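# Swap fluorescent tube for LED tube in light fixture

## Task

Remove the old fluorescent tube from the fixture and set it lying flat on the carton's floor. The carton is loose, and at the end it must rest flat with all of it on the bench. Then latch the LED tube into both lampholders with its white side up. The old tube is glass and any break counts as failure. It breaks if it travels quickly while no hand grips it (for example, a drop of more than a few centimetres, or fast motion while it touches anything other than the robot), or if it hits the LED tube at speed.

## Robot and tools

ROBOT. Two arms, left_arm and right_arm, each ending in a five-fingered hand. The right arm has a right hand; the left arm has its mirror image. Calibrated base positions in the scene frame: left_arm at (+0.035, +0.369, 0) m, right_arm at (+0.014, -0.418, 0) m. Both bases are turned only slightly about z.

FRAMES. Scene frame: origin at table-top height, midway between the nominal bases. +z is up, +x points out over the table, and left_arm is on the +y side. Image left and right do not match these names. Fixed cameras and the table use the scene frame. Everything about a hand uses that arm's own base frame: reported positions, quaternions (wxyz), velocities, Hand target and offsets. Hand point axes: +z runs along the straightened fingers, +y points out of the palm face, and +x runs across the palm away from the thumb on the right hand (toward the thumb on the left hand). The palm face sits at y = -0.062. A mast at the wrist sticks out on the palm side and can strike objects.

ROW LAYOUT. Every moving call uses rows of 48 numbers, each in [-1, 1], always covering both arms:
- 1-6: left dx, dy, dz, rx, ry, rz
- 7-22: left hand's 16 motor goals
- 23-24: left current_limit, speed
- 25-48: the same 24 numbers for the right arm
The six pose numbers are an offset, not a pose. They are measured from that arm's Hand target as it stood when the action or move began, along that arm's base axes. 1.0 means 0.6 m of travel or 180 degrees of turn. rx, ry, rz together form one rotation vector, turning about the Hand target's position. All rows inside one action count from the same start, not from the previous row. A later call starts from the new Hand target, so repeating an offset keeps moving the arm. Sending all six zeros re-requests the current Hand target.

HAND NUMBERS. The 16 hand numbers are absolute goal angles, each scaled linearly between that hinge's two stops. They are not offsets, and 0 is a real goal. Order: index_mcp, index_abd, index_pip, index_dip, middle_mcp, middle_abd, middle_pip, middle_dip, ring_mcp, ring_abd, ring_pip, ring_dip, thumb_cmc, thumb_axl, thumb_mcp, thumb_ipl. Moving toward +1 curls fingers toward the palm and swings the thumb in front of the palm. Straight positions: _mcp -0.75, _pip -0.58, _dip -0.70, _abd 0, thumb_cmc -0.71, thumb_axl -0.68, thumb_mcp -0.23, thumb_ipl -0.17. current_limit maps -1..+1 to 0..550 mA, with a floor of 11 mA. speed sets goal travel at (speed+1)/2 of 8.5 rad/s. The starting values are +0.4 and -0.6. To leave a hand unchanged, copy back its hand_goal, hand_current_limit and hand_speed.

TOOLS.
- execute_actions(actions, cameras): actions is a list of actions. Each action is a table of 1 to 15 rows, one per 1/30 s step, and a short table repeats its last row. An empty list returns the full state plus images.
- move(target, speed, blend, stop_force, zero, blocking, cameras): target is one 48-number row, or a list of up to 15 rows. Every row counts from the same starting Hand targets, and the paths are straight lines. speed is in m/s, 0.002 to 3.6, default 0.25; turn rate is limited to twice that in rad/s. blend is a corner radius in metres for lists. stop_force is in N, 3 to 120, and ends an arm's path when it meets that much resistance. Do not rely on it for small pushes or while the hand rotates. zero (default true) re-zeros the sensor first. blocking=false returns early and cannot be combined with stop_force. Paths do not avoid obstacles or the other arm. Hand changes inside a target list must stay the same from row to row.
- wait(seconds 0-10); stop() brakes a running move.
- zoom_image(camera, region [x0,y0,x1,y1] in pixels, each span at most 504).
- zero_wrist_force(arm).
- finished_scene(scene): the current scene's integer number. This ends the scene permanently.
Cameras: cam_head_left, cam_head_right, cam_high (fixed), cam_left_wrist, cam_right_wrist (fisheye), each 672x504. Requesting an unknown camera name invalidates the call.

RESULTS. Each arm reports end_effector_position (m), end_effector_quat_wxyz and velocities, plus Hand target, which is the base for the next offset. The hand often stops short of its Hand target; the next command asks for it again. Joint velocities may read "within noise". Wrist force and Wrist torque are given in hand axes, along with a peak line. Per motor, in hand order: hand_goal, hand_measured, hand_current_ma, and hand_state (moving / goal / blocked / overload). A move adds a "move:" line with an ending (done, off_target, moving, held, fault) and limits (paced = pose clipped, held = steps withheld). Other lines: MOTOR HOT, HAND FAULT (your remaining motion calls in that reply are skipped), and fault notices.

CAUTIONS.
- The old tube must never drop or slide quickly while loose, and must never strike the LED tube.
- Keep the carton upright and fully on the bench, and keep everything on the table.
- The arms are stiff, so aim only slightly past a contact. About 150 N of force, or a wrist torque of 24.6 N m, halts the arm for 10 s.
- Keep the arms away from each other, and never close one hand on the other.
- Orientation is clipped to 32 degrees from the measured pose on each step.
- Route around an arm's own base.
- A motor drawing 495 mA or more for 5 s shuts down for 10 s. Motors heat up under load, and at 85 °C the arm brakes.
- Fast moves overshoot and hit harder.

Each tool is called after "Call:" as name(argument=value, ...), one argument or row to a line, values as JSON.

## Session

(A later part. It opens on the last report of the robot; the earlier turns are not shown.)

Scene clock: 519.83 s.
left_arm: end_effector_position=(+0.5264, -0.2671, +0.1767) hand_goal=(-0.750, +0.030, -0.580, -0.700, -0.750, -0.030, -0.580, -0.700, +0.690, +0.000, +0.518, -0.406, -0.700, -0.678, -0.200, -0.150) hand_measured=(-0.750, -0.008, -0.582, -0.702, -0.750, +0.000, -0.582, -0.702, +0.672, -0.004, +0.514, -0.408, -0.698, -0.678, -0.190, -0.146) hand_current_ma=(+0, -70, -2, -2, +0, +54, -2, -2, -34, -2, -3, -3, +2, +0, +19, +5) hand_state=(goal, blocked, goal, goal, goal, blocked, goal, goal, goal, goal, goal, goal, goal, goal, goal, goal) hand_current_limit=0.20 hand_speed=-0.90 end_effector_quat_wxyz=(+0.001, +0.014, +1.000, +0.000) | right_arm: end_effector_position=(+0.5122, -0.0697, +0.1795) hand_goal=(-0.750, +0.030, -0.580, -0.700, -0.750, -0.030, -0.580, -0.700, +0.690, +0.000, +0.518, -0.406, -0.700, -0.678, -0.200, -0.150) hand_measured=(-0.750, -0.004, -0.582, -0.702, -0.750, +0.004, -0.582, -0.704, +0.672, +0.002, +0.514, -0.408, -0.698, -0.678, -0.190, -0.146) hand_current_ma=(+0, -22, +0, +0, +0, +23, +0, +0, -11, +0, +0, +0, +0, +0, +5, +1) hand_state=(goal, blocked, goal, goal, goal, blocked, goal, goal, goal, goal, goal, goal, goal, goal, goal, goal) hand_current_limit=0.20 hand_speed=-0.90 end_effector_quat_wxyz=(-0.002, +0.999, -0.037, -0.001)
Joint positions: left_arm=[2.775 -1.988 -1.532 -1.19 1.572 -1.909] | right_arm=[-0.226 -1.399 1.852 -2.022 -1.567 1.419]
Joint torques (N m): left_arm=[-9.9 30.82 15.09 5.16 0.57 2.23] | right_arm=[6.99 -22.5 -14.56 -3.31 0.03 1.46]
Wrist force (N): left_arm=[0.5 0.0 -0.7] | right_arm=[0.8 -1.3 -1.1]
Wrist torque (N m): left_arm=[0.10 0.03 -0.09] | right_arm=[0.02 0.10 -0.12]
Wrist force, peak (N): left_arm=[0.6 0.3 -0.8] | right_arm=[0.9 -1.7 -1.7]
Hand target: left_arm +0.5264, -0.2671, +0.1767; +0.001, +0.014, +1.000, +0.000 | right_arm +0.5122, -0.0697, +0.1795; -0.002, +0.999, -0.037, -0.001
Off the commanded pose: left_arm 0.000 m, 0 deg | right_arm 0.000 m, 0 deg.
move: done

Call:
move(
  target=[0,0,0,0,0,0,-0.75,0.2,-0.58,-0.70,-0.75,-0.2,-0.58,-0.70,0.69,0,0.518,-0.406,-0.7,-0.678,-0.2,-0.15,0.6,-0.9,0,0,0,0,0,0,-0.75,0.2,-0.58,-0.70,-0.75,-0.2,-0.58,-0.70,0.69,0,0.518,-0.406,-0.7,-0.678,-0.2,-0.15,0.6,-0.9],
)

Call:
move(
  target=[0,0,0.0333,0,0,0,-0.75,0.2,-0.58,-0.70,-0.75,-0.2,-0.58,-0.70,0.69,0,0.518,-0.406,-0.7,-0.678,-0.2,-0.15,0.6,-0.9,0,0,0.0333,0,0,0,-0.75,0.2,-0.58,-0.70,-0.75,-0.2,-0.58,-0.70,0.69,0,0.518,-0.406,-0.7,-0.678,-0.2,-0.15,0.6,-0.9],
  speed=0.015,
  stop_force=15,
  cameras=["cam_left_wrist","cam_right_wrist","cam_high"],
)

Call:
zoom_image(
  camera="cam_right_wrist",
  region=[240, 20, 440, 200],
)

Call:
zoom_image(
  camera="cam_left_wrist",
  region=[240, 0, 440, 200],
)

Scene clock: 541.13 s.
left_arm: end_effector_position=(+0.5264, -0.2671, +0.1767) hand_goal=(-0.750, +0.200, -0.580, -0.700, -0.750, -0.200, -0.580, -0.700, +0.690, +0.000, +0.518, -0.406, -0.700, -0.678, -0.200, -0.150) hand_measured=(-0.750, +0.000, -0.582, -0.702, -0.750, -0.006, -0.582, -0.702, +0.672, -0.004, +0.514, -0.408, -0.698, -0.678, -0.190, -0.146) hand_current_ma=(+0, -440, -2, -2, +0, +438, -2, -2, -34, -2, -3, -3, +2, +0, +19, +5) hand_state=(goal, blocked, goal, goal, goal, blocked, goal, goal, goal, goal, goal, goal, goal, goal, goal, goal) hand_current_limit=0.60 hand_speed=-0.90 end_effector_quat_wxyz=(+0.001, +0.014, +1.000, +0.000) | right_arm: end_effector_position=(+0.5122, -0.0697, +0.1795) hand_goal=(-0.750, +0.200, -0.580, -0.700, -0.750, -0.200, -0.580, -0.700, +0.690, +0.000, +0.518, -0.406, -0.700, -0.678, -0.200, -0.150) hand_measured=(-0.750, +0.008, -0.582, -0.702, -0.750, -0.006, -0.582, -0.704, +0.672, +0.002, +0.514, -0.408, -0.698, -0.678, -0.190, -0.146) hand_current_ma=(+0, -440, +0, +0, +0, +440, +0, +0, -11, +0, +0, +0, +0, +0, +5, +1) hand_state=(goal, blocked, goal, goal, goal, blocked, goal, goal, goal, goal, goal, goal, goal, goal, goal, goal) hand_current_limit=0.60 hand_speed=-0.90 end_effector_quat_wxyz=(-0.002, +0.999, -0.037, -0.001)
Joint positions: left_arm=[2.775 -1.988 -1.532 -1.19 1.572 -1.909] | right_arm=[-0.226 -1.399 1.852 -2.022 -1.567 1.419]
Joint torques (N m): left_arm=[-9.77 31.2 19.47 5.11 0.79 2.33] | right_arm=[7.63 -24.69 -17.85 -1.71 0.18 1.27]
Wrist force (N): left_arm=[0.6 0.0 -0.6] | right_arm=[0.8 -1.1 -1.0]
Wrist torque (N m): left_arm=[0.09 0.04 -0.08] | right_arm=[0.06 0.09 -0.10]
Wrist force, peak (N): left_arm=[0.6 -0.1 -0.8] | right_arm=[0.7 -1.6 -1.2]
Hand target: left_arm +0.5264, -0.2671, +0.1767; +0.001, +0.014, +1.000, +0.000 | right_arm +0.5122, -0.0697, +0.1795; -0.002, +0.999, -0.037, -0.001
Off the commanded pose: left_arm 0.000 m, 0 deg | right_arm 0.000 m, 0 deg.
move: done

Scene clock: 543.47 s.
left_arm: end_effector_position=(+0.5264, -0.2671, +0.1967) hand_goal=(-0.750, +0.200, -0.580, -0.700, -0.750, -0.200, -0.580, -0.700, +0.690, +0.000, +0.518, -0.406, -0.700, -0.678, -0.200, -0.150) hand_measured=(-0.750, +0.000, -0.582, -0.702, -0.750, -0.006, -0.582, -0.702, +0.672, -0.004, +0.514, -0.408, -0.698, -0.678, -0.190, -0.146) hand_current_ma=(+0, -440, -2, -2, +0, +440, -2, -2, -34, -2, -3, -3, +2, +0, +19, +5) hand_state=(goal, blocked, goal, goal, goal, blocked, goal, goal, goal, goal, goal, goal, goal, goal, goal, goal) hand_current_limit=0.60 hand_speed=-0.90 end_effector_quat_wxyz=(+0.001, +0.014, +1.000, +0.000) | right_arm: end_effector_position=(+0.5122, -0.0697, +0.1995) hand_goal=(-0.750, +0.200, -0.580, -0.700, -0.750, -0.200, -0.580, -0.700, +0.690, +0.000, +0.518, -0.406, -0.700, -0.678, -0.200, -0.150) hand_measured=(-0.750, +0.008, -0.582, -0.702, -0.750, -0.008, -0.582, -0.702, +0.672, +0.002, +0.514, -0.408, -0.698, -0.678, -0.190, -0.146) hand_current_ma=(+0, -440, +0, +0, +0, +440, +0, +0, -11, +0, +0, +0, +0, +0, +5, +1) hand_state=(goal, blocked, goal, goal, goal, blocked, goal, goal, goal, goal, goal, goal, goal, goal, goal, goal) hand_current_limit=0.60 hand_speed=-0.90 end_effector_quat_wxyz=(-0.002, +0.999, -0.037, -0.001)
Joint positions: left_arm=[2.775 -1.972 -1.502 -1.237 1.572 -1.909] | right_arm=[-0.226 -1.42 1.82 -1.97 -1.567 1.419]
Joint torques (N m): left_arm=[-10.01 49.54 28.66 0.22 1.3 2.64] | right_arm=[5.8 -36.71 -34.88 -1.52 -0.56 1.27]
Wrist force (N): left_arm=[0.8 0.0 0.1] | right_arm=[-0.2 -1.6 -0.8]
Wrist torque (N m): left_arm=[0.05 0.08 -0.07] | right_arm=[-0.02 -0.01 -0.19]
Wrist force, peak (N): left_arm=[1.0 0.1 0.1] | right_arm=[0.8 -1.7 -1.1]
Hand target: left_arm +0.5264, -0.2671, +0.1967; +0.001, +0.014, +1.000, +0.000 | right_arm +0.5122, -0.0697, +0.1995; -0.002, +0.999, -0.037, -0.001
Off the commanded pose: left_arm 0.000 m, 0 deg | right_arm 0.000 m, 0 deg.
move: done
camera_calibration:
cam_left_wrist: T_world_to_cam=[[0.740264, -0.672136, -0.015572, -0.593555], [-0.439744, -0.501577, 0.745014, -0.0963076], [-0.508561, -0.544659, -0.666867, 0.375543], [0, 0, 0, 1]] pos_world=[0.588023, -0.242712, 0.312945]
cam_right_wrist: T_world_to_cam=[[-0.837143, -0.546494, 0.0231578, 0.418412], [-0.364322, 0.588664, 0.721626, 0.0362139], [-0.407996, 0.595667, -0.691896, 0.518757], [0, 0, 0, 1]] pos_world=[0.575115, -0.101665, 0.323103]
Images, in order (width x height): cam_high 672x504, cam_left_wrist 672x504, cam_right_wrist 672x504.

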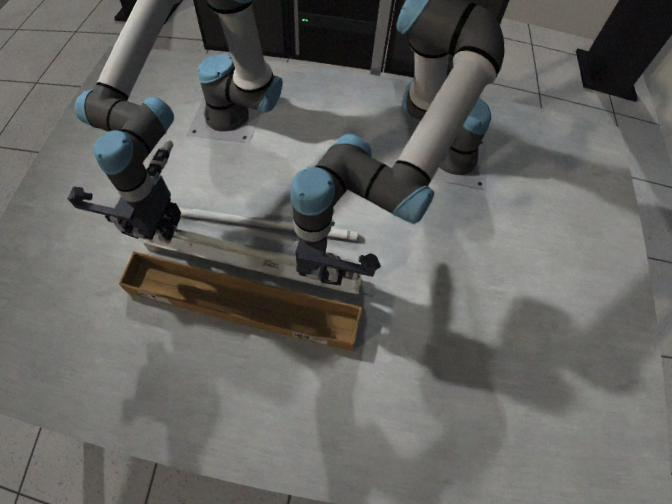

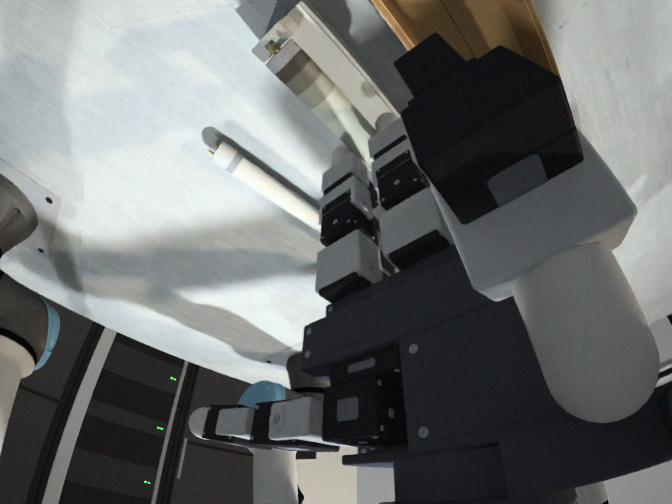

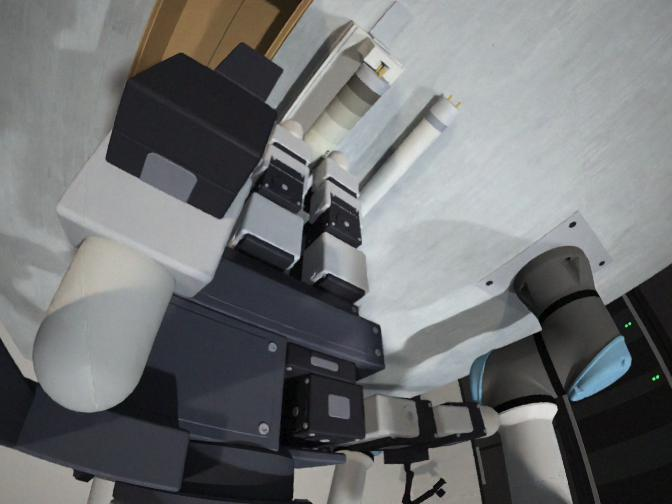

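Scaled by 2.520 from the camera's 672x504 image, which has a finer 960x720 frame.

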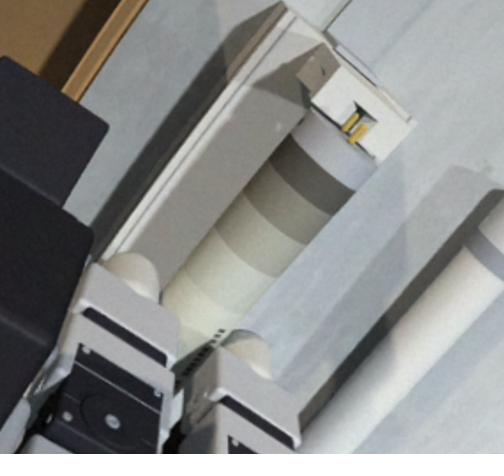

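Scaled by 2.520 from the camera's 672x504 image, which has a finer 960x720 frame.

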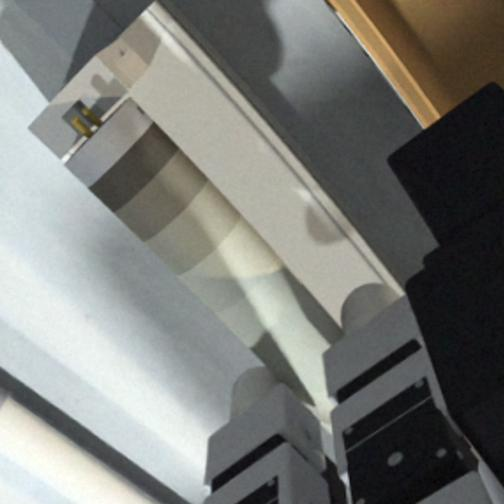

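Call:
zoom_image(
  camera="cam_high",
  region=[100, 230, 180, 310],
)

Call:
zoom_image(
  camera="cam_high",
  region=[310, 280, 390, 360],
)

Scaled by 6.300.

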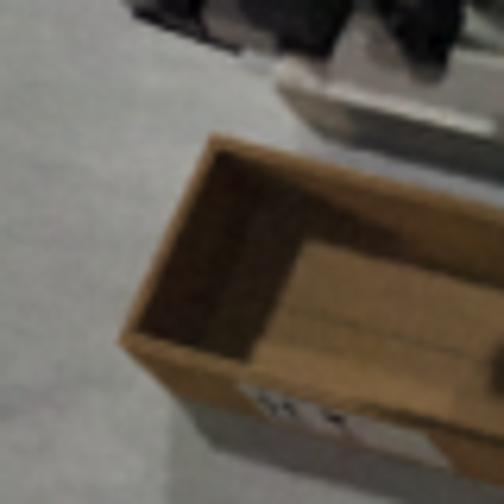

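Scaled by 6.300.

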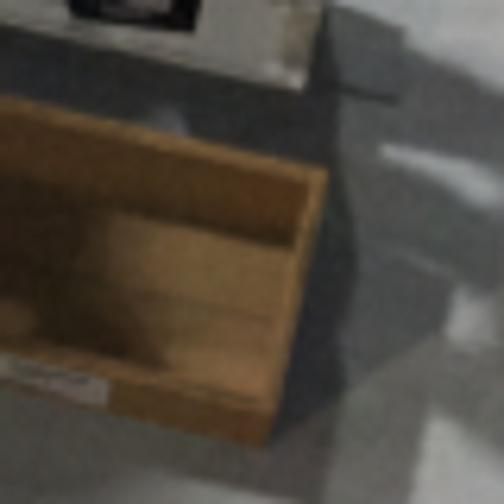

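Call:
move(
  target=[
    [0,0,0.1,0,0,0,-0.75,0.2,-0.58,-0.70,-0.75,-0.2,-0.58,-0.70,0.69,0,0.518,-0.406,-0.7,-0.678,-0.2,-0.15,0.6,-0.9,0,0,0.1,0,0,0,-0.75,0.2,-0.58,-0.70,-0.75,-0.2,-0.58,-0.70,0.69,0,0.518,-0.406,-0.7,-0.678,-0.2,-0.15,0.6,-0.9],
    [0.19,-0.0025,0.1,0,0,0,-0.75,0.2,-0.58,-0.70,-0.75,-0.2,-0.58,-0.70,0.69,0,0.518,-0.406,-0.7,-0.678,-0.2,-0.15,0.6,-0.9,0.19,-0.0105,0.1,0,0,0,-0.75,0.2,-0.58,-0.70,-0.75,-0.2,-0.58,-0.70,0.69,0,0.518,-0.406,-0.7,-0.678,-0.2,-0.15,0.6,-0.9],
  ],
  speed=[0.05,0.08],
  cameras=["cam_left_wrist","cam_right_wrist","cam_high"],
)

Call:
zoom_image(
  camera="cam_right_wrist",
  region=[150, 0, 400, 200],
)

Call:
zoom_image(
  camera="cam_left_wrist",
  region=[240, 0, 490, 200],
)

Call:
zoom_image(
  camera="cam_high",
  region=[100, 220, 400, 400],
)

Scene clock: 647.87 s.
left_arm: end_effector_position=(+0.6404, -0.2686, +0.2567) hand_goal=(-0.750, +0.200, -0.580, -0.700, -0.750, -0.200, -0.580, -0.700, +0.690, +0.000, +0.518, -0.406, -0.700, -0.678, -0.200, -0.150) hand_measured=(-0.752, +0.000, -0.582, -0.702, -0.752, -0.006, -0.582, -0.702, +0.672, -0.004, +0.514, -0.408, -0.698, -0.678, -0.190, -0.146) hand_current_ma=(-1, -440, -2, -2, -1, +440, -2, -2, -34, -2, -3, -3, +2, +0, +19, +5) hand_state=(goal, blocked, goal, goal, goal, blocked, goal, goal, goal, goal, goal, goal, goal, goal, goal, goal) hand_current_limit=0.60 hand_speed=-0.90 end_effector_quat_wxyz=(+0.001, +0.014, +1.000, +0.000) | right_arm: end_effector_position=(+0.6261, -0.0760, +0.2595) hand_goal=(-0.750, +0.200, -0.580, -0.700, -0.750, -0.200, -0.580, -0.700, +0.690, +0.000, +0.518, -0.406, -0.700, -0.678, -0.200, -0.150) hand_measured=(-0.752, +0.008, -0.582, -0.702, -0.752, -0.008, -0.582, -0.702, +0.672, +0.002, +0.514, -0.408, -0.698, -0.678, -0.190, -0.146) hand_current_ma=(+0, -440, +0, +0, +0, +440, +0, +0, -11, +0, +0, +0, +0, +0, +5, +1) hand_state=(goal, blocked, goal, goal, goal, blocked, goal, goal, goal, goal, goal, goal, goal, goal, goal, goal) hand_current_limit=0.60 hand_speed=-0.90 end_effector_quat_wxyz=(-0.002, +0.999, -0.037, -0.001)
Joint positions: left_arm=[2.828 -2.188 -1.012 -1.51 1.572 -1.856] | right_arm=[-0.195 -1.196 1.371 -1.744 -1.567 1.449]
Joint torques (N m): left_arm=[12.03 39.62 29.05 -0.03 -1.58 2.87] | right_arm=[7.05 -32.93 -36.68 -1.24 -0.06 1.36]
Wrist force (N): left_arm=[0.0 -0.1 0.1] | right_arm=[0.9 -1.6 -1.2]
Wrist torque (N m): left_arm=[0.05 0.00 -0.13] | right_arm=[-0.02 0.10 -0.14]
Wrist force, peak (N): left_arm=[1.0 0.1 0.0] | right_arm=[1.3 -2.4 -1.1]
Hand target: left_arm +0.6404, -0.2686, +0.2567; +0.001, +0.014, +1.000, +0.000 | right_arm +0.6262, -0.0760, +0.2595; -0.002, +0.999, -0.037, -0.001
Off the commanded pose: left_arm 0.000 m, 0 deg | right_arm 0.000 m, 0 deg.
move: done
camera_calibration:
cam_left_wrist: T_world_to_cam=[[0.740265, -0.672135, -0.015573, -0.678019], [-0.439743, -0.501578, 0.745014, -0.0916309], [-0.508561, -0.544659, -0.666867, 0.472714], [0, 0, 0, 1]] pos_world=[0.702023, -0.244212, 0.372945]
cam_right_wrist: T_world_to_cam=[[-0.837165, -0.546461, 0.0231193, 0.509047], [-0.364299, 0.588629, 0.721666, 0.0381224], [-0.407971, 0.595732, -0.691855, 0.610509], [0, 0, 0, 1]] pos_world=[0.689115, -0.107965, 0.383103]
Images, in order (width x height): cam_high 672x504, cam_left_wrist 672x504, cam_right_wrist 672x504.

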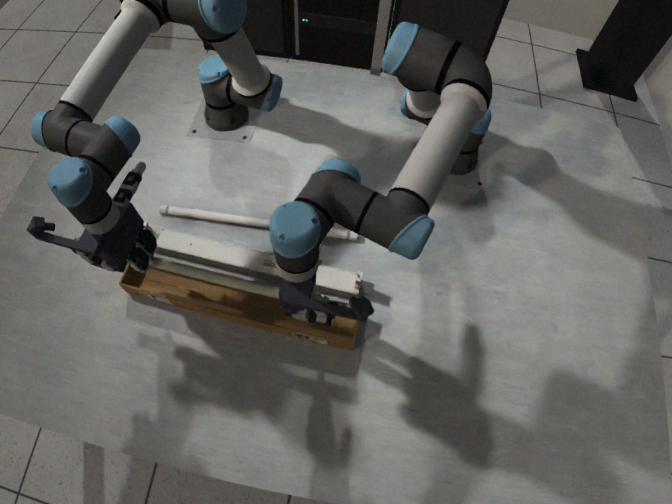

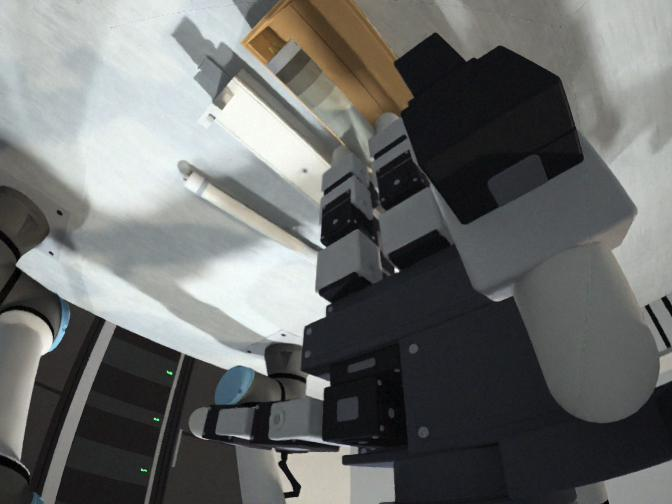

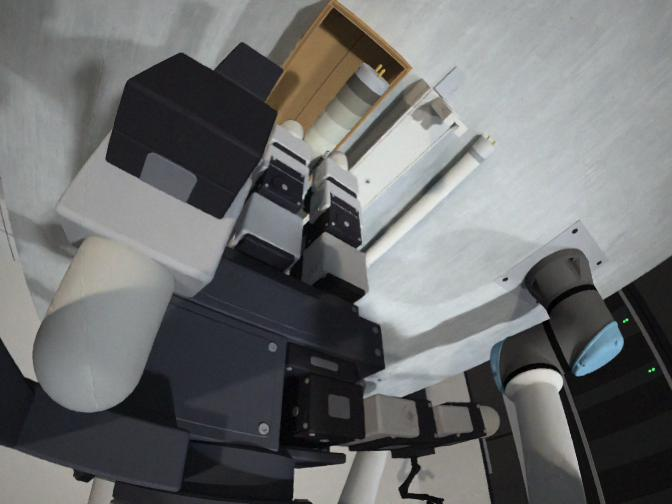

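Scaled by 2.016 from the camera's 672x504 image, which has a finer 960x720 frame.

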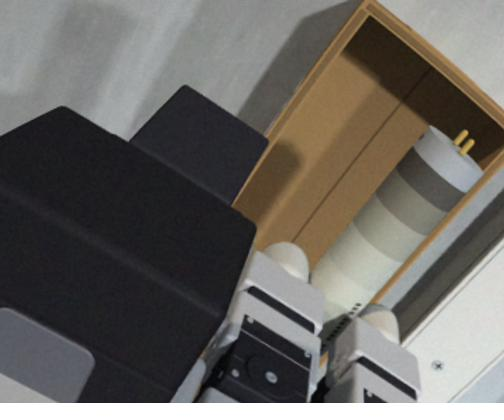

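Scaled by 2.016 from the camera's 672x504 image, which has a finer 960x720 frame.

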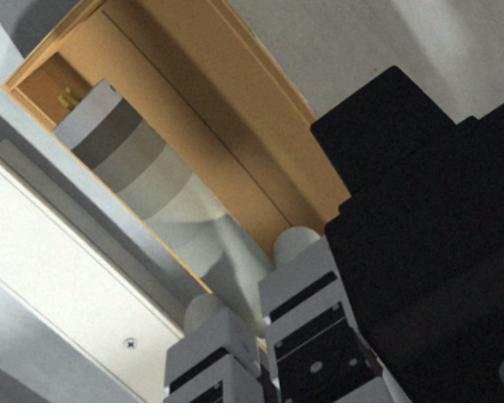

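Scaled by 1.680.

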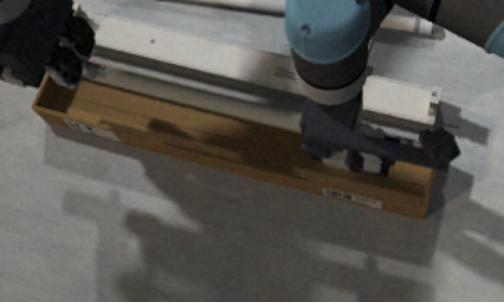

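Call:
move(
  target=[
    [0.008,0.0075,0,0,0,0,-0.75,0.2,-0.58,-0.70,-0.75,-0.2,-0.58,-0.70,0.69,0,0.518,-0.406,-0.7,-0.678,-0.2,-0.15,0.6,-0.9,0.008,0.0075,0,0,0,0,-0.75,0.2,-0.58,-0.70,-0.75,-0.2,-0.58,-0.70,0.69,0,0.518,-0.406,-0.7,-0.678,-0.2,-0.15,0.6,-0.9],
    [0.008,0.0075,-0.14,0,0,0,-0.75,0.2,-0.58,-0.70,-0.75,-0.2,-0.58,-0.70,0.69,0,0.518,-0.406,-0.7,-0.678,-0.2,-0.15,0.6,-0.9,0.008,0.0075,-0.14,0,0,0,-0.75,0.2,-0.58,-0.70,-0.75,-0.2,-0.58,-0.70,0.69,0,0.518,-0.406,-0.7,-0.678,-0.2,-0.15,0.6,-0.9],
  ],
  speed=[0.03,0.04],
  cameras=["cam_left_wrist","cam_right_wrist","cam_high"],
)

Call:
zoom_image(
  camera="cam_right_wrist",
  region=[150, 0, 400, 200],
)

Call:
zoom_image(
  camera="cam_left_wrist",
  region=[240, 0, 490, 200],
)

Scene clock: 745.00 s.
left_arm: end_effector_position=(+0.6452, -0.2641, +0.1729) hand_goal=(-0.750, +0.200, -0.580, -0.700, -0.750, -0.200, -0.580, -0.700, +0.690, +0.000, +0.518, -0.406, -0.700, -0.678, -0.200, -0.150) hand_measured=(-0.750, +0.000, -0.582, -0.702, -0.750, -0.006, -0.582, -0.702, +0.672, -0.004, +0.514, -0.408, -0.698, -0.678, -0.190, -0.146) hand_current_ma=(-1, -440, -2, -2, -1, +440, -2, -2, -34, -2, -3, -3, +2, +0, +19, +5) hand_state=(goal, blocked, goal, goal, goal, blocked, goal, goal, goal, goal, goal, goal, goal, goal, goal, goal) hand_current_limit=0.60 hand_speed=-0.90 end_effector_quat_wxyz=(+0.001, +0.014, +1.000, +0.000) | right_arm: end_effector_position=(+0.6310, -0.0715, +0.1757) hand_goal=(-0.750, +0.200, -0.580, -0.700, -0.750, -0.200, -0.580, -0.700, +0.690, +0.000, +0.518, -0.406, -0.700, -0.678, -0.200, -0.150) hand_measured=(-0.750, +0.008, -0.582, -0.702, -0.750, -0.008, -0.582, -0.702, +0.672, +0.002, +0.514, -0.408, -0.698, -0.678, -0.190, -0.146) hand_current_ma=(+0, -440, +0, +0, +0, +440, +0, +0, -11, +0, +0, +0, +0, +0, +5, +1) hand_state=(goal, blocked, goal, goal, goal, blocked, goal, goal, goal, goal, goal, goal, goal, goal, goal, goal) hand_current_limit=0.60 hand_speed=-0.90 end_effector_quat_wxyz=(-0.002, +0.999, -0.037, -0.001)
Joint positions: left_arm=[2.836 -2.228 -1.163 -1.319 1.572 -1.848] | right_arm=[-0.187 -1.131 1.499 -1.937 -1.567 1.458]
Joint torques (N m): left_arm=[11.14 41.63 16.97 5.5 -1.44 2.82] | right_arm=[7.39 -34.97 -14.55 -3.69 1.98 0.64]
Wrist force (N): left_arm=[0.1 0.2 0.0] | right_arm=[1.0 -1.3 -0.9]
Wrist torque (N m): left_arm=[0.07 -0.02 -0.13] | right_arm=[-0.06 0.04 -0.10]
Wrist force, peak (N): left_arm=[-0.1 0.2 -0.4] | right_arm=[0.7 -1.9 -1.7]
Hand target: left_arm +0.6452, -0.2641, +0.1727; +0.001, +0.014, +1.000, +0.000 | right_arm +0.6310, -0.0715, +0.1755; -0.002, +0.999, -0.037, -0.001
Off the commanded pose: left_arm 0.000 m, 0 deg | right_arm 0.000 m, 0 deg.
move: done
camera_calibration:
cam_left_wrist: T_world_to_cam=[[0.740264, -0.672136, -0.015572, -0.679928], [-0.439744, -0.501577, 0.745014, -0.0247115], [-0.508561, -0.544659, -0.666867, 0.421706], [0, 0, 0, 1]] pos_world=[0.706923, -0.239712, 0.289045]
cam_right_wrist: T_world_to_cam=[[-0.837165, -0.546461, 0.0231193, 0.517464], [-0.364299, 0.588629, 0.721666, 0.09777], [-0.407971, 0.595732, -0.691855, 0.55174], [0, 0, 0, 1]] pos_world=[0.693915, -0.103465, 0.299203]
Images, in order (width x height): cam_high 672x504, cam_left_wrist 672x504, cam_right_wrist 672x504.

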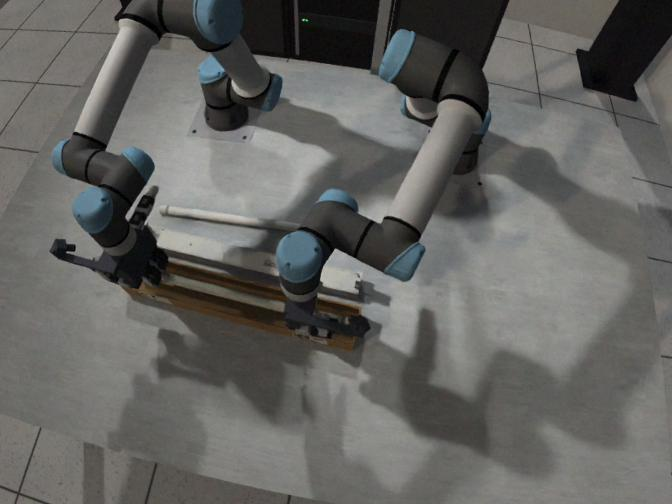

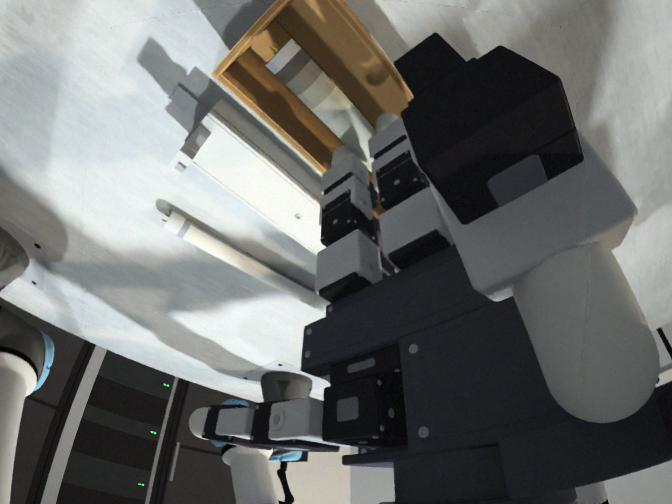

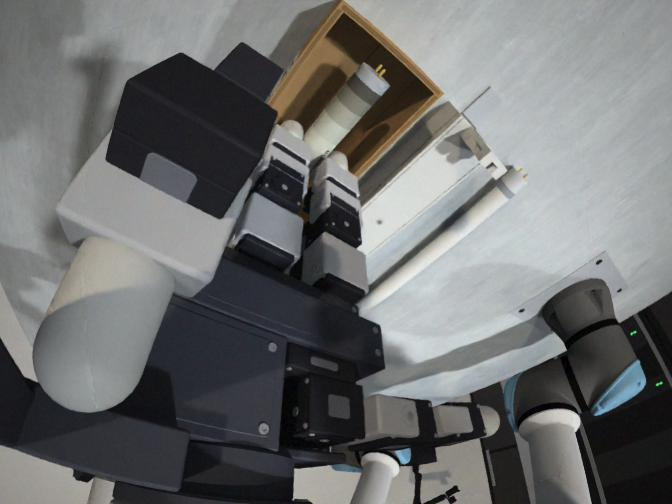

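Scaled by 2.016 from the camera's 672x504 image, which has a finer 960x720 frame.

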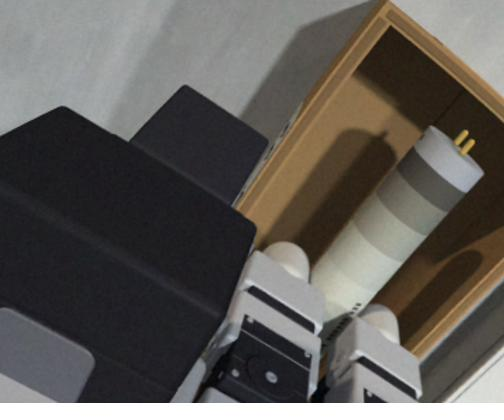

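Scaled by 2.016 from the camera's 672x504 image, which has a finer 960x720 frame.

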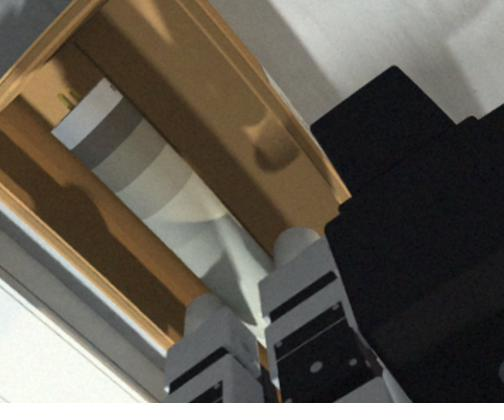

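Call:
move(
  target=[0,0,-0.05,0,0,0,-0.75,0.2,-0.58,-0.70,-0.75,-0.2,-0.58,-0.70,0.69,0,0.518,-0.406,-0.7,-0.678,-0.2,-0.15,0.6,-0.9,0,0,-0.05,0,0,0,-0.75,0.2,-0.58,-0.70,-0.75,-0.2,-0.58,-0.70,0.69,0,0.518,-0.406,-0.7,-0.678,-0.2,-0.15,0.6,-0.9],
  speed=0.04,
)

Call:
move(
  target=[0,0,-0.05,0,0,0,-0.75,0.2,-0.58,-0.70,-0.75,-0.2,-0.58,-0.70,0.69,0,0.518,-0.406,-0.7,-0.678,-0.2,-0.15,0.6,-0.9,0,0,-0.05,0,0,0,-0.75,0.2,-0.58,-0.70,-0.75,-0.2,-0.58,-0.70,0.69,0,0.518,-0.406,-0.7,-0.678,-0.2,-0.15,0.6,-0.9],
  speed=0.008,
  stop_force=4,
)

Scene clock: 766.70 s.
left_arm: end_effector_position=(+0.6452, -0.2641, +0.1429) hand_goal=(-0.750, +0.200, -0.580, -0.700, -0.750, -0.200, -0.580, -0.700, +0.690, +0.000, +0.518, -0.406, -0.700, -0.678, -0.200, -0.150) hand_measured=(-0.750, +0.000, -0.582, -0.702, -0.750, -0.006, -0.582, -0.702, +0.672, -0.004, +0.514, -0.408, -0.698, -0.678, -0.190, -0.146) hand_current_ma=(-1, -440, -2, -2, -1, +440, -2, -2, -34, -2, -3, -3, +2, +0, +19, +5) hand_state=(goal, blocked, goal, goal, goal, blocked, goal, goal, goal, goal, goal, goal, goal, goal, goal, goal) hand_current_limit=0.60 hand_speed=-0.90 end_effector_quat_wxyz=(+0.001, +0.014, +1.000, +0.000) | right_arm: end_effector_position=(+0.6310, -0.0715, +0.1457) hand_goal=(-0.750, +0.200, -0.580, -0.700, -0.750, -0.200, -0.580, -0.700, +0.690, +0.000, +0.518, -0.406, -0.700, -0.678, -0.200, -0.150) hand_measured=(-0.750, +0.008, -0.582, -0.702, -0.750, -0.008, -0.582, -0.702, +0.672, +0.002, +0.514, -0.408, -0.698, -0.678, -0.190, -0.146) hand_current_ma=(+0, -440, +0, +0, +0, +440, +0, +0, -11, +0, +0, +0, +0, +0, +5, +1) hand_state=(goal, blocked, goal, goal, goal, blocked, goal, goal, goal, goal, goal, goal, goal, goal, goal, goal) hand_current_limit=0.60 hand_speed=-0.90 end_effector_quat_wxyz=(-0.002, +0.999, -0.037, -0.001)
Joint positions: left_arm=[2.836 -2.249 -1.207 -1.255 1.572 -1.848] | right_arm=[-0.187 -1.103 1.54 -2.006 -1.567 1.458]
Joint torques (N m): left_arm=[7.62 42.13 17.27 5.21 1.48 1.84] | right_arm=[6.22 -35.05 -13.76 -3.55 -0.99 0.01]
Wrist force (N): left_arm=[0.1 0.3 -0.2] | right_arm=[0.9 -1.2 -1.2]
Wrist torque (N m): left_arm=[0.11 -0.03 -0.13] | right_arm=[0.01 0.10 -0.11]
Wrist force, peak (N): left_arm=[0.0 0.2 -0.5] | right_arm=[1.1 -1.6 -1.2]
Hand target: left_arm +0.6452, -0.2641, +0.1427; +0.001, +0.014, +1.000, +0.000 | right_arm +0.6310, -0.0715, +0.1455; -0.002, +0.999, -0.037, -0.001
Off the commanded pose: left_arm 0.000 m, 0 deg | right_arm 0.000 m, 0 deg.
move: done

Scene clock: 769.70 s.
left_arm: end_effector_position=(+0.6452, -0.2641, +0.1286) hand_goal=(-0.750, +0.200, -0.580, -0.700, -0.750, -0.200, -0.580, -0.700, +0.690, +0.000, +0.518, -0.406, -0.700, -0.678, -0.200, -0.150) hand_measured=(-0.750, +0.000, -0.582, -0.702, -0.750, -0.006, -0.582, -0.702, +0.672, -0.004, +0.514, -0.408, -0.698, -0.678, -0.190, -0.146) hand_current_ma=(+0, -440, -2, -2, -1, +440, -2, -2, -34, -2, -3, -3, +2, +0, +19, +5) hand_state=(goal, blocked, goal, goal, goal, blocked, goal, goal, goal, goal, goal, goal, goal, goal, goal, goal) hand_current_limit=0.60 hand_speed=-0.90 end_effector_quat_wxyz=(+0.001, +0.014, +1.000, +0.000) | right_arm: end_effector_position=(+0.6310, -0.0715, +0.1316) hand_goal=(-0.750, +0.200, -0.580, -0.700, -0.750, -0.200, -0.580, -0.700, +0.690, +0.000, +0.518, -0.406, -0.700, -0.678, -0.200, -0.150) hand_measured=(-0.750, +0.008, -0.582, -0.702, -0.750, -0.008, -0.582, -0.702, +0.672, +0.002, +0.514, -0.408, -0.698, -0.678, -0.190, -0.146) hand_current_ma=(+0, -440, +0, +0, +0, +440, +0, +0, -11, +0, +0, +0, +0, +0, +5, +1) hand_state=(goal, blocked, goal, goal, goal, blocked, goal, goal, goal, goal, goal, goal, goal, goal, goal, goal) hand_current_limit=0.60 hand_speed=-0.90 end_effector_quat_wxyz=(-0.002, +0.999, -0.037, -0.001)
Joint positions: left_arm=[2.836 -2.261 -1.225 -1.224 1.572 -1.848] | right_arm=[-0.187 -1.088 1.558 -2.038 -1.567 1.458]
Joint torques (N m): left_arm=[5.22 56.97 25.66 -0.43 1.56 1.54] | right_arm=[4.65 -48.33 -31.75 -1.03 -0.76 0.25]
Wrist force (N): left_arm=[0.1 0.2 -4.9] | right_arm=[0.6 -1.2 -5.2]
Wrist torque (N m): left_arm=[0.47 0.01 -0.12] | right_arm=[0.35 0.10 -0.13]
Wrist force, peak (N): left_arm=[0.7 0.2 -8.0] | right_arm=[0.5 -1.5 -10.8]
Hand target: left_arm +0.6452, -0.2641, +0.1286; +0.001, +0.014, +1.000, +0.000 (not the last commanded pose) | right_arm +0.6310, -0.0715, +0.1316; -0.002, +0.999, -0.037, -0.001 (not the last commanded pose)
Off the commanded pose: left_arm 0.016 m, 0 deg | right_arm 0.016 m, 0 deg.
move: contact (left_arm, right_arm)

Call:
move(
  target=[0,0,0,0,0,0,-0.75,0.0,-0.58,-0.70,-0.75,0.0,-0.58,-0.70,0.69,0,0.518,-0.406,-0.7,-0.678,-0.2,-0.15,0.3,-0.95,0,0,0,0,0,0,-0.75,0.0,-0.58,-0.70,-0.75,0.0,-0.58,-0.70,0.69,0,0.518,-0.406,-0.7,-0.678,-0.2,-0.15,0.3,-0.95],
)

Call:
move(
  target=[0,0,0,0,0,0,-0.75,-0.12,-0.58,-0.70,-0.75,0.12,-0.58,-0.70,0.69,0,0.518,-0.406,-0.7,-0.678,-0.2,-0.15,0.3,-0.95,0,0,0,0,0,0,-0.75,-0.12,-0.58,-0.70,-0.75,0.12,-0.58,-0.70,0.69,0,0.518,-0.406,-0.7,-0.678,-0.2,-0.15,0.3,-0.95],
)

Call:
move(
  target=[
    [0,0,0.06,0,0,0,-0.75,-0.12,-0.58,-0.70,-0.75,0.12,-0.58,-0.70,0.69,0,0.518,-0.406,-0.7,-0.678,-0.2,-0.15,0.3,-0.95,0,0,0.06,0,0,0,-0.75,-0.12,-0.58,-0.70,-0.75,0.12,-0.58,-0.70,0.69,0,0.518,-0.406,-0.7,-0.678,-0.2,-0.15,0.3,-0.95],
    [0,0,0.25,0,0,0,-0.75,-0.12,-0.58,-0.70,-0.75,0.12,-0.58,-0.70,0.69,0,0.518,-0.406,-0.7,-0.678,-0.2,-0.15,0.3,-0.95,0,0,0.25,0,0,0,-0.75,-0.12,-0.58,-0.70,-0.75,0.12,-0.58,-0.70,0.69,0,0.518,-0.406,-0.7,-0.678,-0.2,-0.15,0.3,-0.95],
  ],
  speed=[0.04,0.15],
  blend=[0.01,0],
  cameras=["cam_left_wrist","cam_right_wrist","cam_high"],
)

Call:
zoom_image(
  camera="cam_right_wrist",
  region=[200, 0, 450, 200],
)

Call:
zoom_image(
  camera="cam_left_wrist",
  region=[240, 0, 490, 200],
)

Scene clock: 793.33 s.
left_arm: end_effector_position=(+0.6452, -0.2641, +0.1286) hand_goal=(-0.750, +0.000, -0.580, -0.700, -0.750, +0.000, -0.580, -0.700, +0.690, +0.000, +0.518, -0.406, -0.700, -0.678, -0.200, -0.150) hand_measured=(-0.750, -0.004, -0.582, -0.702, -0.750, -0.002, -0.582, -0.702, +0.672, -0.004, +0.514, -0.408, -0.698, -0.678, -0.190, -0.146) hand_current_ma=(+0, -73, -2, -2, -1, +73, -2, -2, -34, -2, -3, -3, +2, +0, +19, +5) hand_state=(goal, moving, goal, goal, goal, moving, goal, goal, goal, goal, goal, goal, goal, goal, goal, goal) hand_current_limit=0.30 hand_speed=-0.95 end_effector_quat_wxyz=(+0.001, +0.014, +1.000, +0.000) | right_arm: end_effector_position=(+0.6310, -0.0715, +0.1316) hand_goal=(-0.750, +0.000, -0.580, -0.700, -0.750, +0.000, -0.580, -0.700, +0.690, +0.000, +0.518, -0.406, -0.700, -0.678, -0.200, -0.150) hand_measured=(-0.750, +0.006, -0.582, -0.702, -0.750, -0.004, -0.582, -0.702, +0.672, +0.002, +0.514, -0.408, -0.698, -0.678, -0.190, -0.146) hand_current_ma=(+0, -93, +0, +0, +0, +93, +0, +0, -11, +0, +0, +0, +0, +0, +5, +1) hand_state=(goal, moving, goal, goal, goal, moving, goal, goal, goal, goal, goal, goal, goal, goal, goal, goal) hand_current_limit=0.30 hand_speed=-0.95 end_effector_quat_wxyz=(-0.002, +0.999, -0.037, -0.001)
Joint positions: left_arm=[2.836 -2.261 -1.225 -1.224 1.572 -1.848] | right_arm=[-0.187 -1.088 1.558 -2.038 -1.567 1.458]
Joint torques (N m): left_arm=[5.44 56.57 25.89 0.07 1.48 1.45] | right_arm=[5.3 -48.49 -32.74 -1.99 -0.74 0.01]
Wrist force (N): left_arm=[0.2 0.1 -4.6] | right_arm=[0.5 -1.4 -5.1]
Wrist torque (N m): left_arm=[0.43 0.01 -0.12] | right_arm=[0.31 0.10 -0.14]
Wrist force, peak (N): left_arm=[0.1 0.1 -5.2] | right_arm=[0.4 -1.3 -5.5]
Hand target: left_arm +0.6452, -0.2641, +0.1286; +0.001, +0.014, +1.000, +0.000 | right_arm +0.6310, -0.0715, +0.1316; -0.002, +0.999, -0.037, -0.001
Off the commanded pose: left_arm 0.000 m, 0 deg | right_arm 0.000 m, 0 deg.
move: done

Scene clock: 794.43 s.
left_arm: end_effector_position=(+0.6452, -0.2641, +0.1286) hand_goal=(-0.750, -0.120, -0.580, -0.700, -0.750, +0.120, -0.580, -0.700, +0.690, +0.000, +0.518, -0.406, -0.700, -0.678, -0.200, -0.150) hand_measured=(-0.750, -0.090, -0.582, -0.702, -0.750, +0.098, -0.582, -0.702, +0.672, -0.004, +0.514, -0.408, -0.698, -0.678, -0.190, -0.146) hand_current_ma=(+0, +53, -2, -2, +0, -35, -2, -2, -34, -2, -3, -3, +2, +0, +19, +5) hand_state=(goal, blocked, goal, goal, goal, blocked, goal, goal, goal, goal, goal, goal, goal, goal, goal, goal) hand_current_limit=0.30 hand_speed=-0.95 end_effector_quat_wxyz=(+0.001, +0.014, +1.000, +0.000) | right_arm: end_effector_position=(+0.6310, -0.0715, +0.1316) hand_goal=(-0.750, -0.120, -0.580, -0.700, -0.750, +0.120, -0.580, -0.700, +0.690, +0.000, +0.518, -0.406, -0.700, -0.678, -0.200, -0.150) hand_measured=(-0.750, -0.088, -0.582, -0.702, -0.750, +0.100, -0.582, -0.702, +0.672, +0.002, +0.514, -0.408, -0.698, -0.678, -0.190, -0.146) hand_current_ma=(+0, +21, +0, +0, +0, -9, +0, +0, -11, +0, +0, +0, +0, +0, +5, +1) hand_state=(goal, blocked, goal, goal, goal, blocked, goal, goal, goal, goal, goal, goal, goal, goal, goal, goal) hand_current_limit=0.30 hand_speed=-0.95 end_effector_quat_wxyz=(-0.002, +0.999, -0.037, -0.001)
Joint positions: left_arm=[2.836 -2.261 -1.225 -1.224 1.572 -1.848] | right_arm=[-0.187 -1.088 1.558 -2.038 -1.567 1.458]
Joint torques (N m): left_arm=[5.74 56.1 25.54 0.2 1.46 1.45] | right_arm=[5.09 -47.99 -32.42 -2.4 -0.61 0.12]
Wrist force (N): left_arm=[0.0 0.3 0.0] | right_arm=[1.0 -1.4 -1.3]
Wrist torque (N m): left_arm=[0.09 -0.03 -0.13] | right_arm=[0.02 0.16 -0.10]
Wrist force, peak (N): left_arm=[0.4 0.1 -4.3] | right_arm=[0.6 -1.4 -5.0]
Hand target: left_arm +0.6452, -0.2641, +0.1286; +0.001, +0.014, +1.000, +0.000 | right_arm +0.6310, -0.0715, +0.1316; -0.002, +0.999, -0.037, -0.001
Off the commanded pose: left_arm 0.000 m, 0 deg | right_arm 0.000 m, 0 deg.
move: done

Scene clock: 796.77 s.
left_arm: end_effector_position=(+0.6452, -0.2641, +0.2785) hand_goal=(-0.750, -0.120, -0.580, -0.700, -0.750, +0.120, -0.580, -0.700, +0.690, +0.000, +0.518, -0.406, -0.700, -0.678, -0.200, -0.150) hand_measured=(-0.750, -0.116, -0.582, -0.702, -0.750, +0.116, -0.582, -0.702, +0.672, -0.004, +0.514, -0.408, -0.698, -0.678, -0.190, -0.146) hand_current_ma=(+0, +3, -2, -2, +0, -4, -2, -2, -33, -2, -3, -3, +2, +0, +18, +5) hand_state=(goal, goal, goal, goal, goal, goal, goal, goal, goal, goal, goal, goal, goal, goal, goal, goal) hand_current_limit=0.30 hand_speed=-0.95 end_effector_quat_wxyz=(+0.001, +0.014, +1.000, +0.000) | right_arm: end_effector_position=(+0.6310, -0.0715, +0.2816) hand_goal=(-0.750, -0.120, -0.580, -0.700, -0.750, +0.120, -0.580, -0.700, +0.690, +0.000, +0.518, -0.406, -0.700, -0.678, -0.200, -0.150) hand_measured=(-0.750, -0.116, -0.582, -0.702, -0.750, +0.116, -0.582, -0.702, +0.672, +0.002, +0.514, -0.408, -0.698, -0.678, -0.190, -0.146) hand_current_ma=(+0, +0, +0, +0, +0, +0, +0, +0, -10, +0, +0, +0, +0, +0, +5, +1) hand_state=(goal, goal, goal, goal, goal, goal, goal, goal, goal, goal, goal, goal, goal, goal, goal, goal) hand_current_limit=0.30 hand_speed=-0.95 end_effector_quat_wxyz=(-0.002, +0.999, -0.037, -0.001)
Joint positions: left_arm=[2.836 -2.192 -0.95 -1.568 1.572 -1.848] | right_arm=[-0.187 -1.191 1.308 -1.686 -1.567 1.458]
Joint torques (N m): left_arm=[-6.48 40.28 28.09 0.18 -1.69 -2.77] | right_arm=[-6.83 -38.14 -36.04 -1.21 2.45 1.19]
Wrist force (N): left_arm=[0.0 0.1 -0.4] | right_arm=[0.8 -1.6 -1.7]
Wrist torque (N m): left_arm=[0.11 -0.01 -0.13] | right_arm=[-0.03 0.10 -0.13]
Wrist force, peak (N): left_arm=[0.2 0.1 -1.3] | right_arm=[0.9 -1.9 -2.3]
Hand target: left_arm +0.6452, -0.2641, +0.2786; +0.001, +0.014, +1.000, +0.000 | right_arm +0.6310, -0.0715, +0.2816; -0.002, +0.999, -0.037, -0.001
Off the commanded pose: left_arm 0.000 m, 0 deg | right_arm 0.000 m, 0 deg.
move: done
camera_calibration:
cam_left_wrist: T_world_to_cam=[[0.740232, -0.672172, -0.0155188, -0.678215], [-0.439797, -0.501529, 0.745015, -0.103455], [-0.508562, -0.544659, -0.666867, 0.492144], [0, 0, 0, 1]] pos_world=[0.706823, -0.239712, 0.394745]
cam_right_wrist: T_world_to_cam=[[-0.837114, -0.546541, 0.0230956, 0.514982], [-0.364421, 0.588662, 0.721578, 0.0214691], [-0.407967, 0.595626, -0.691948, 0.625031], [0, 0, 0, 1]] pos_world=[0.693915, -0.103464, 0.405104]
Images, in order (width x height): cam_high 672x504, cam_left_wrist 672x504, cam_right_wrist 672x504.

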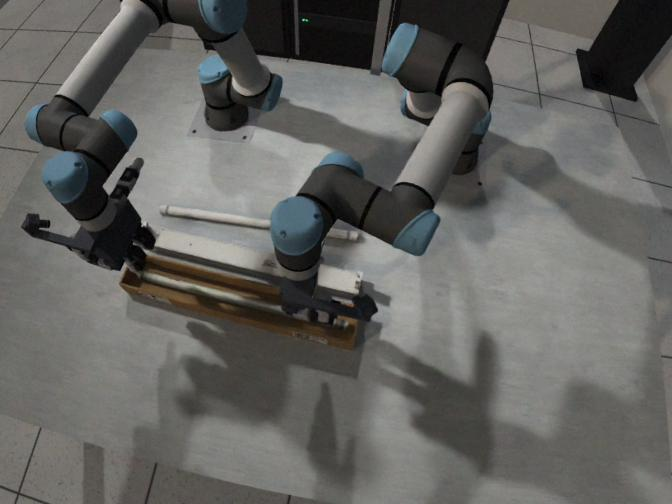

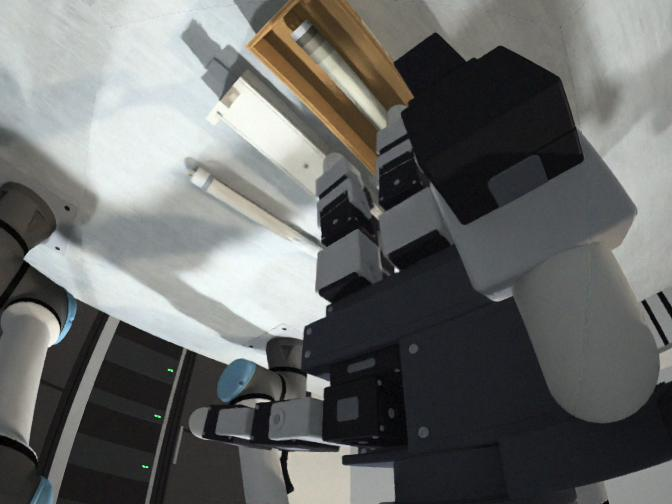

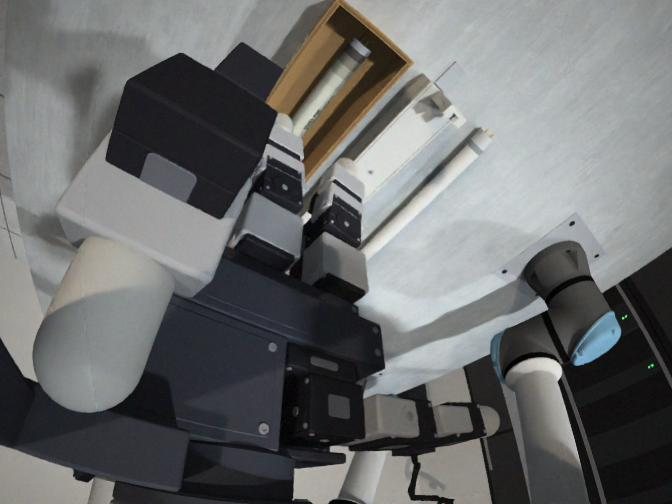

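Scaled by 2.016 from the camera's 672x504 image, which has a finer 960x720 frame.

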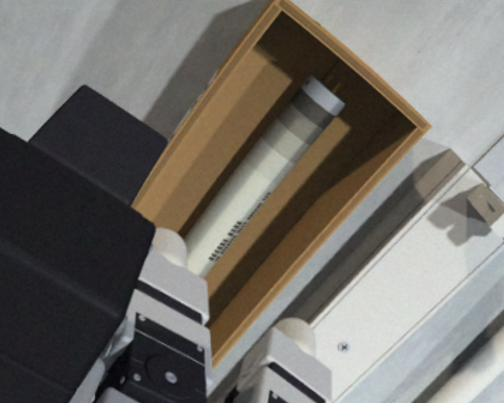

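Scaled by 2.016 from the camera's 672x504 image, which has a finer 960x720 frame.

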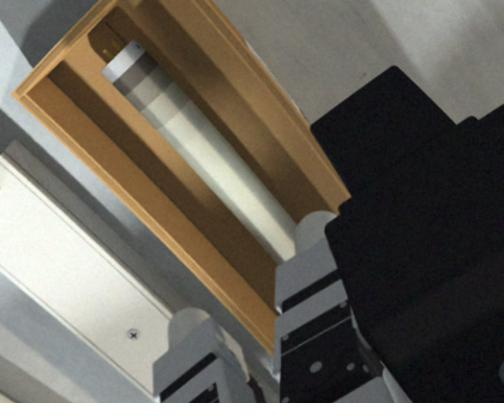

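Call:
zoom_image(
  camera="cam_right_wrist",
  region=[430, 100, 510, 170],
)

Call:
zoom_image(
  camera="cam_left_wrist",
  region=[170, 150, 260, 230],
)

Call:
zoom_image(
  camera="cam_high",
  region=[150, 190, 290, 250],
)

Scaled by 6.300 from the camera's 672x504 image, which has a finer 960x720 frame.

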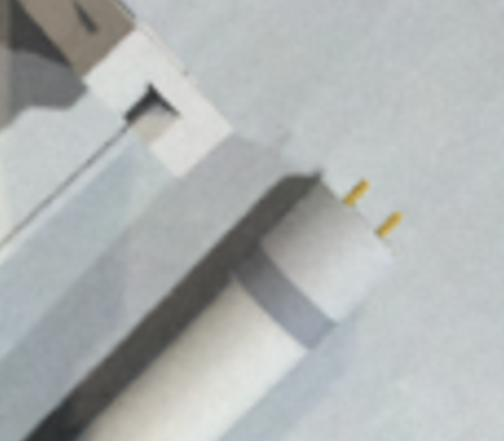

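Scaled by 5.600 from the camera's 672x504 image, which has a finer 960x720 frame.

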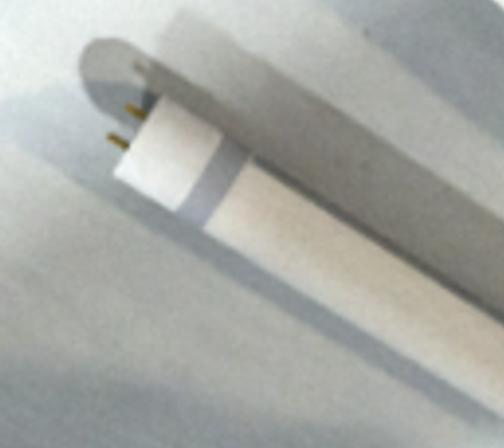

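Scaled by 3.600.

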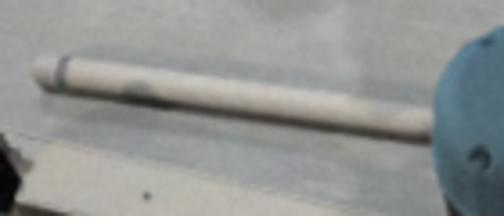

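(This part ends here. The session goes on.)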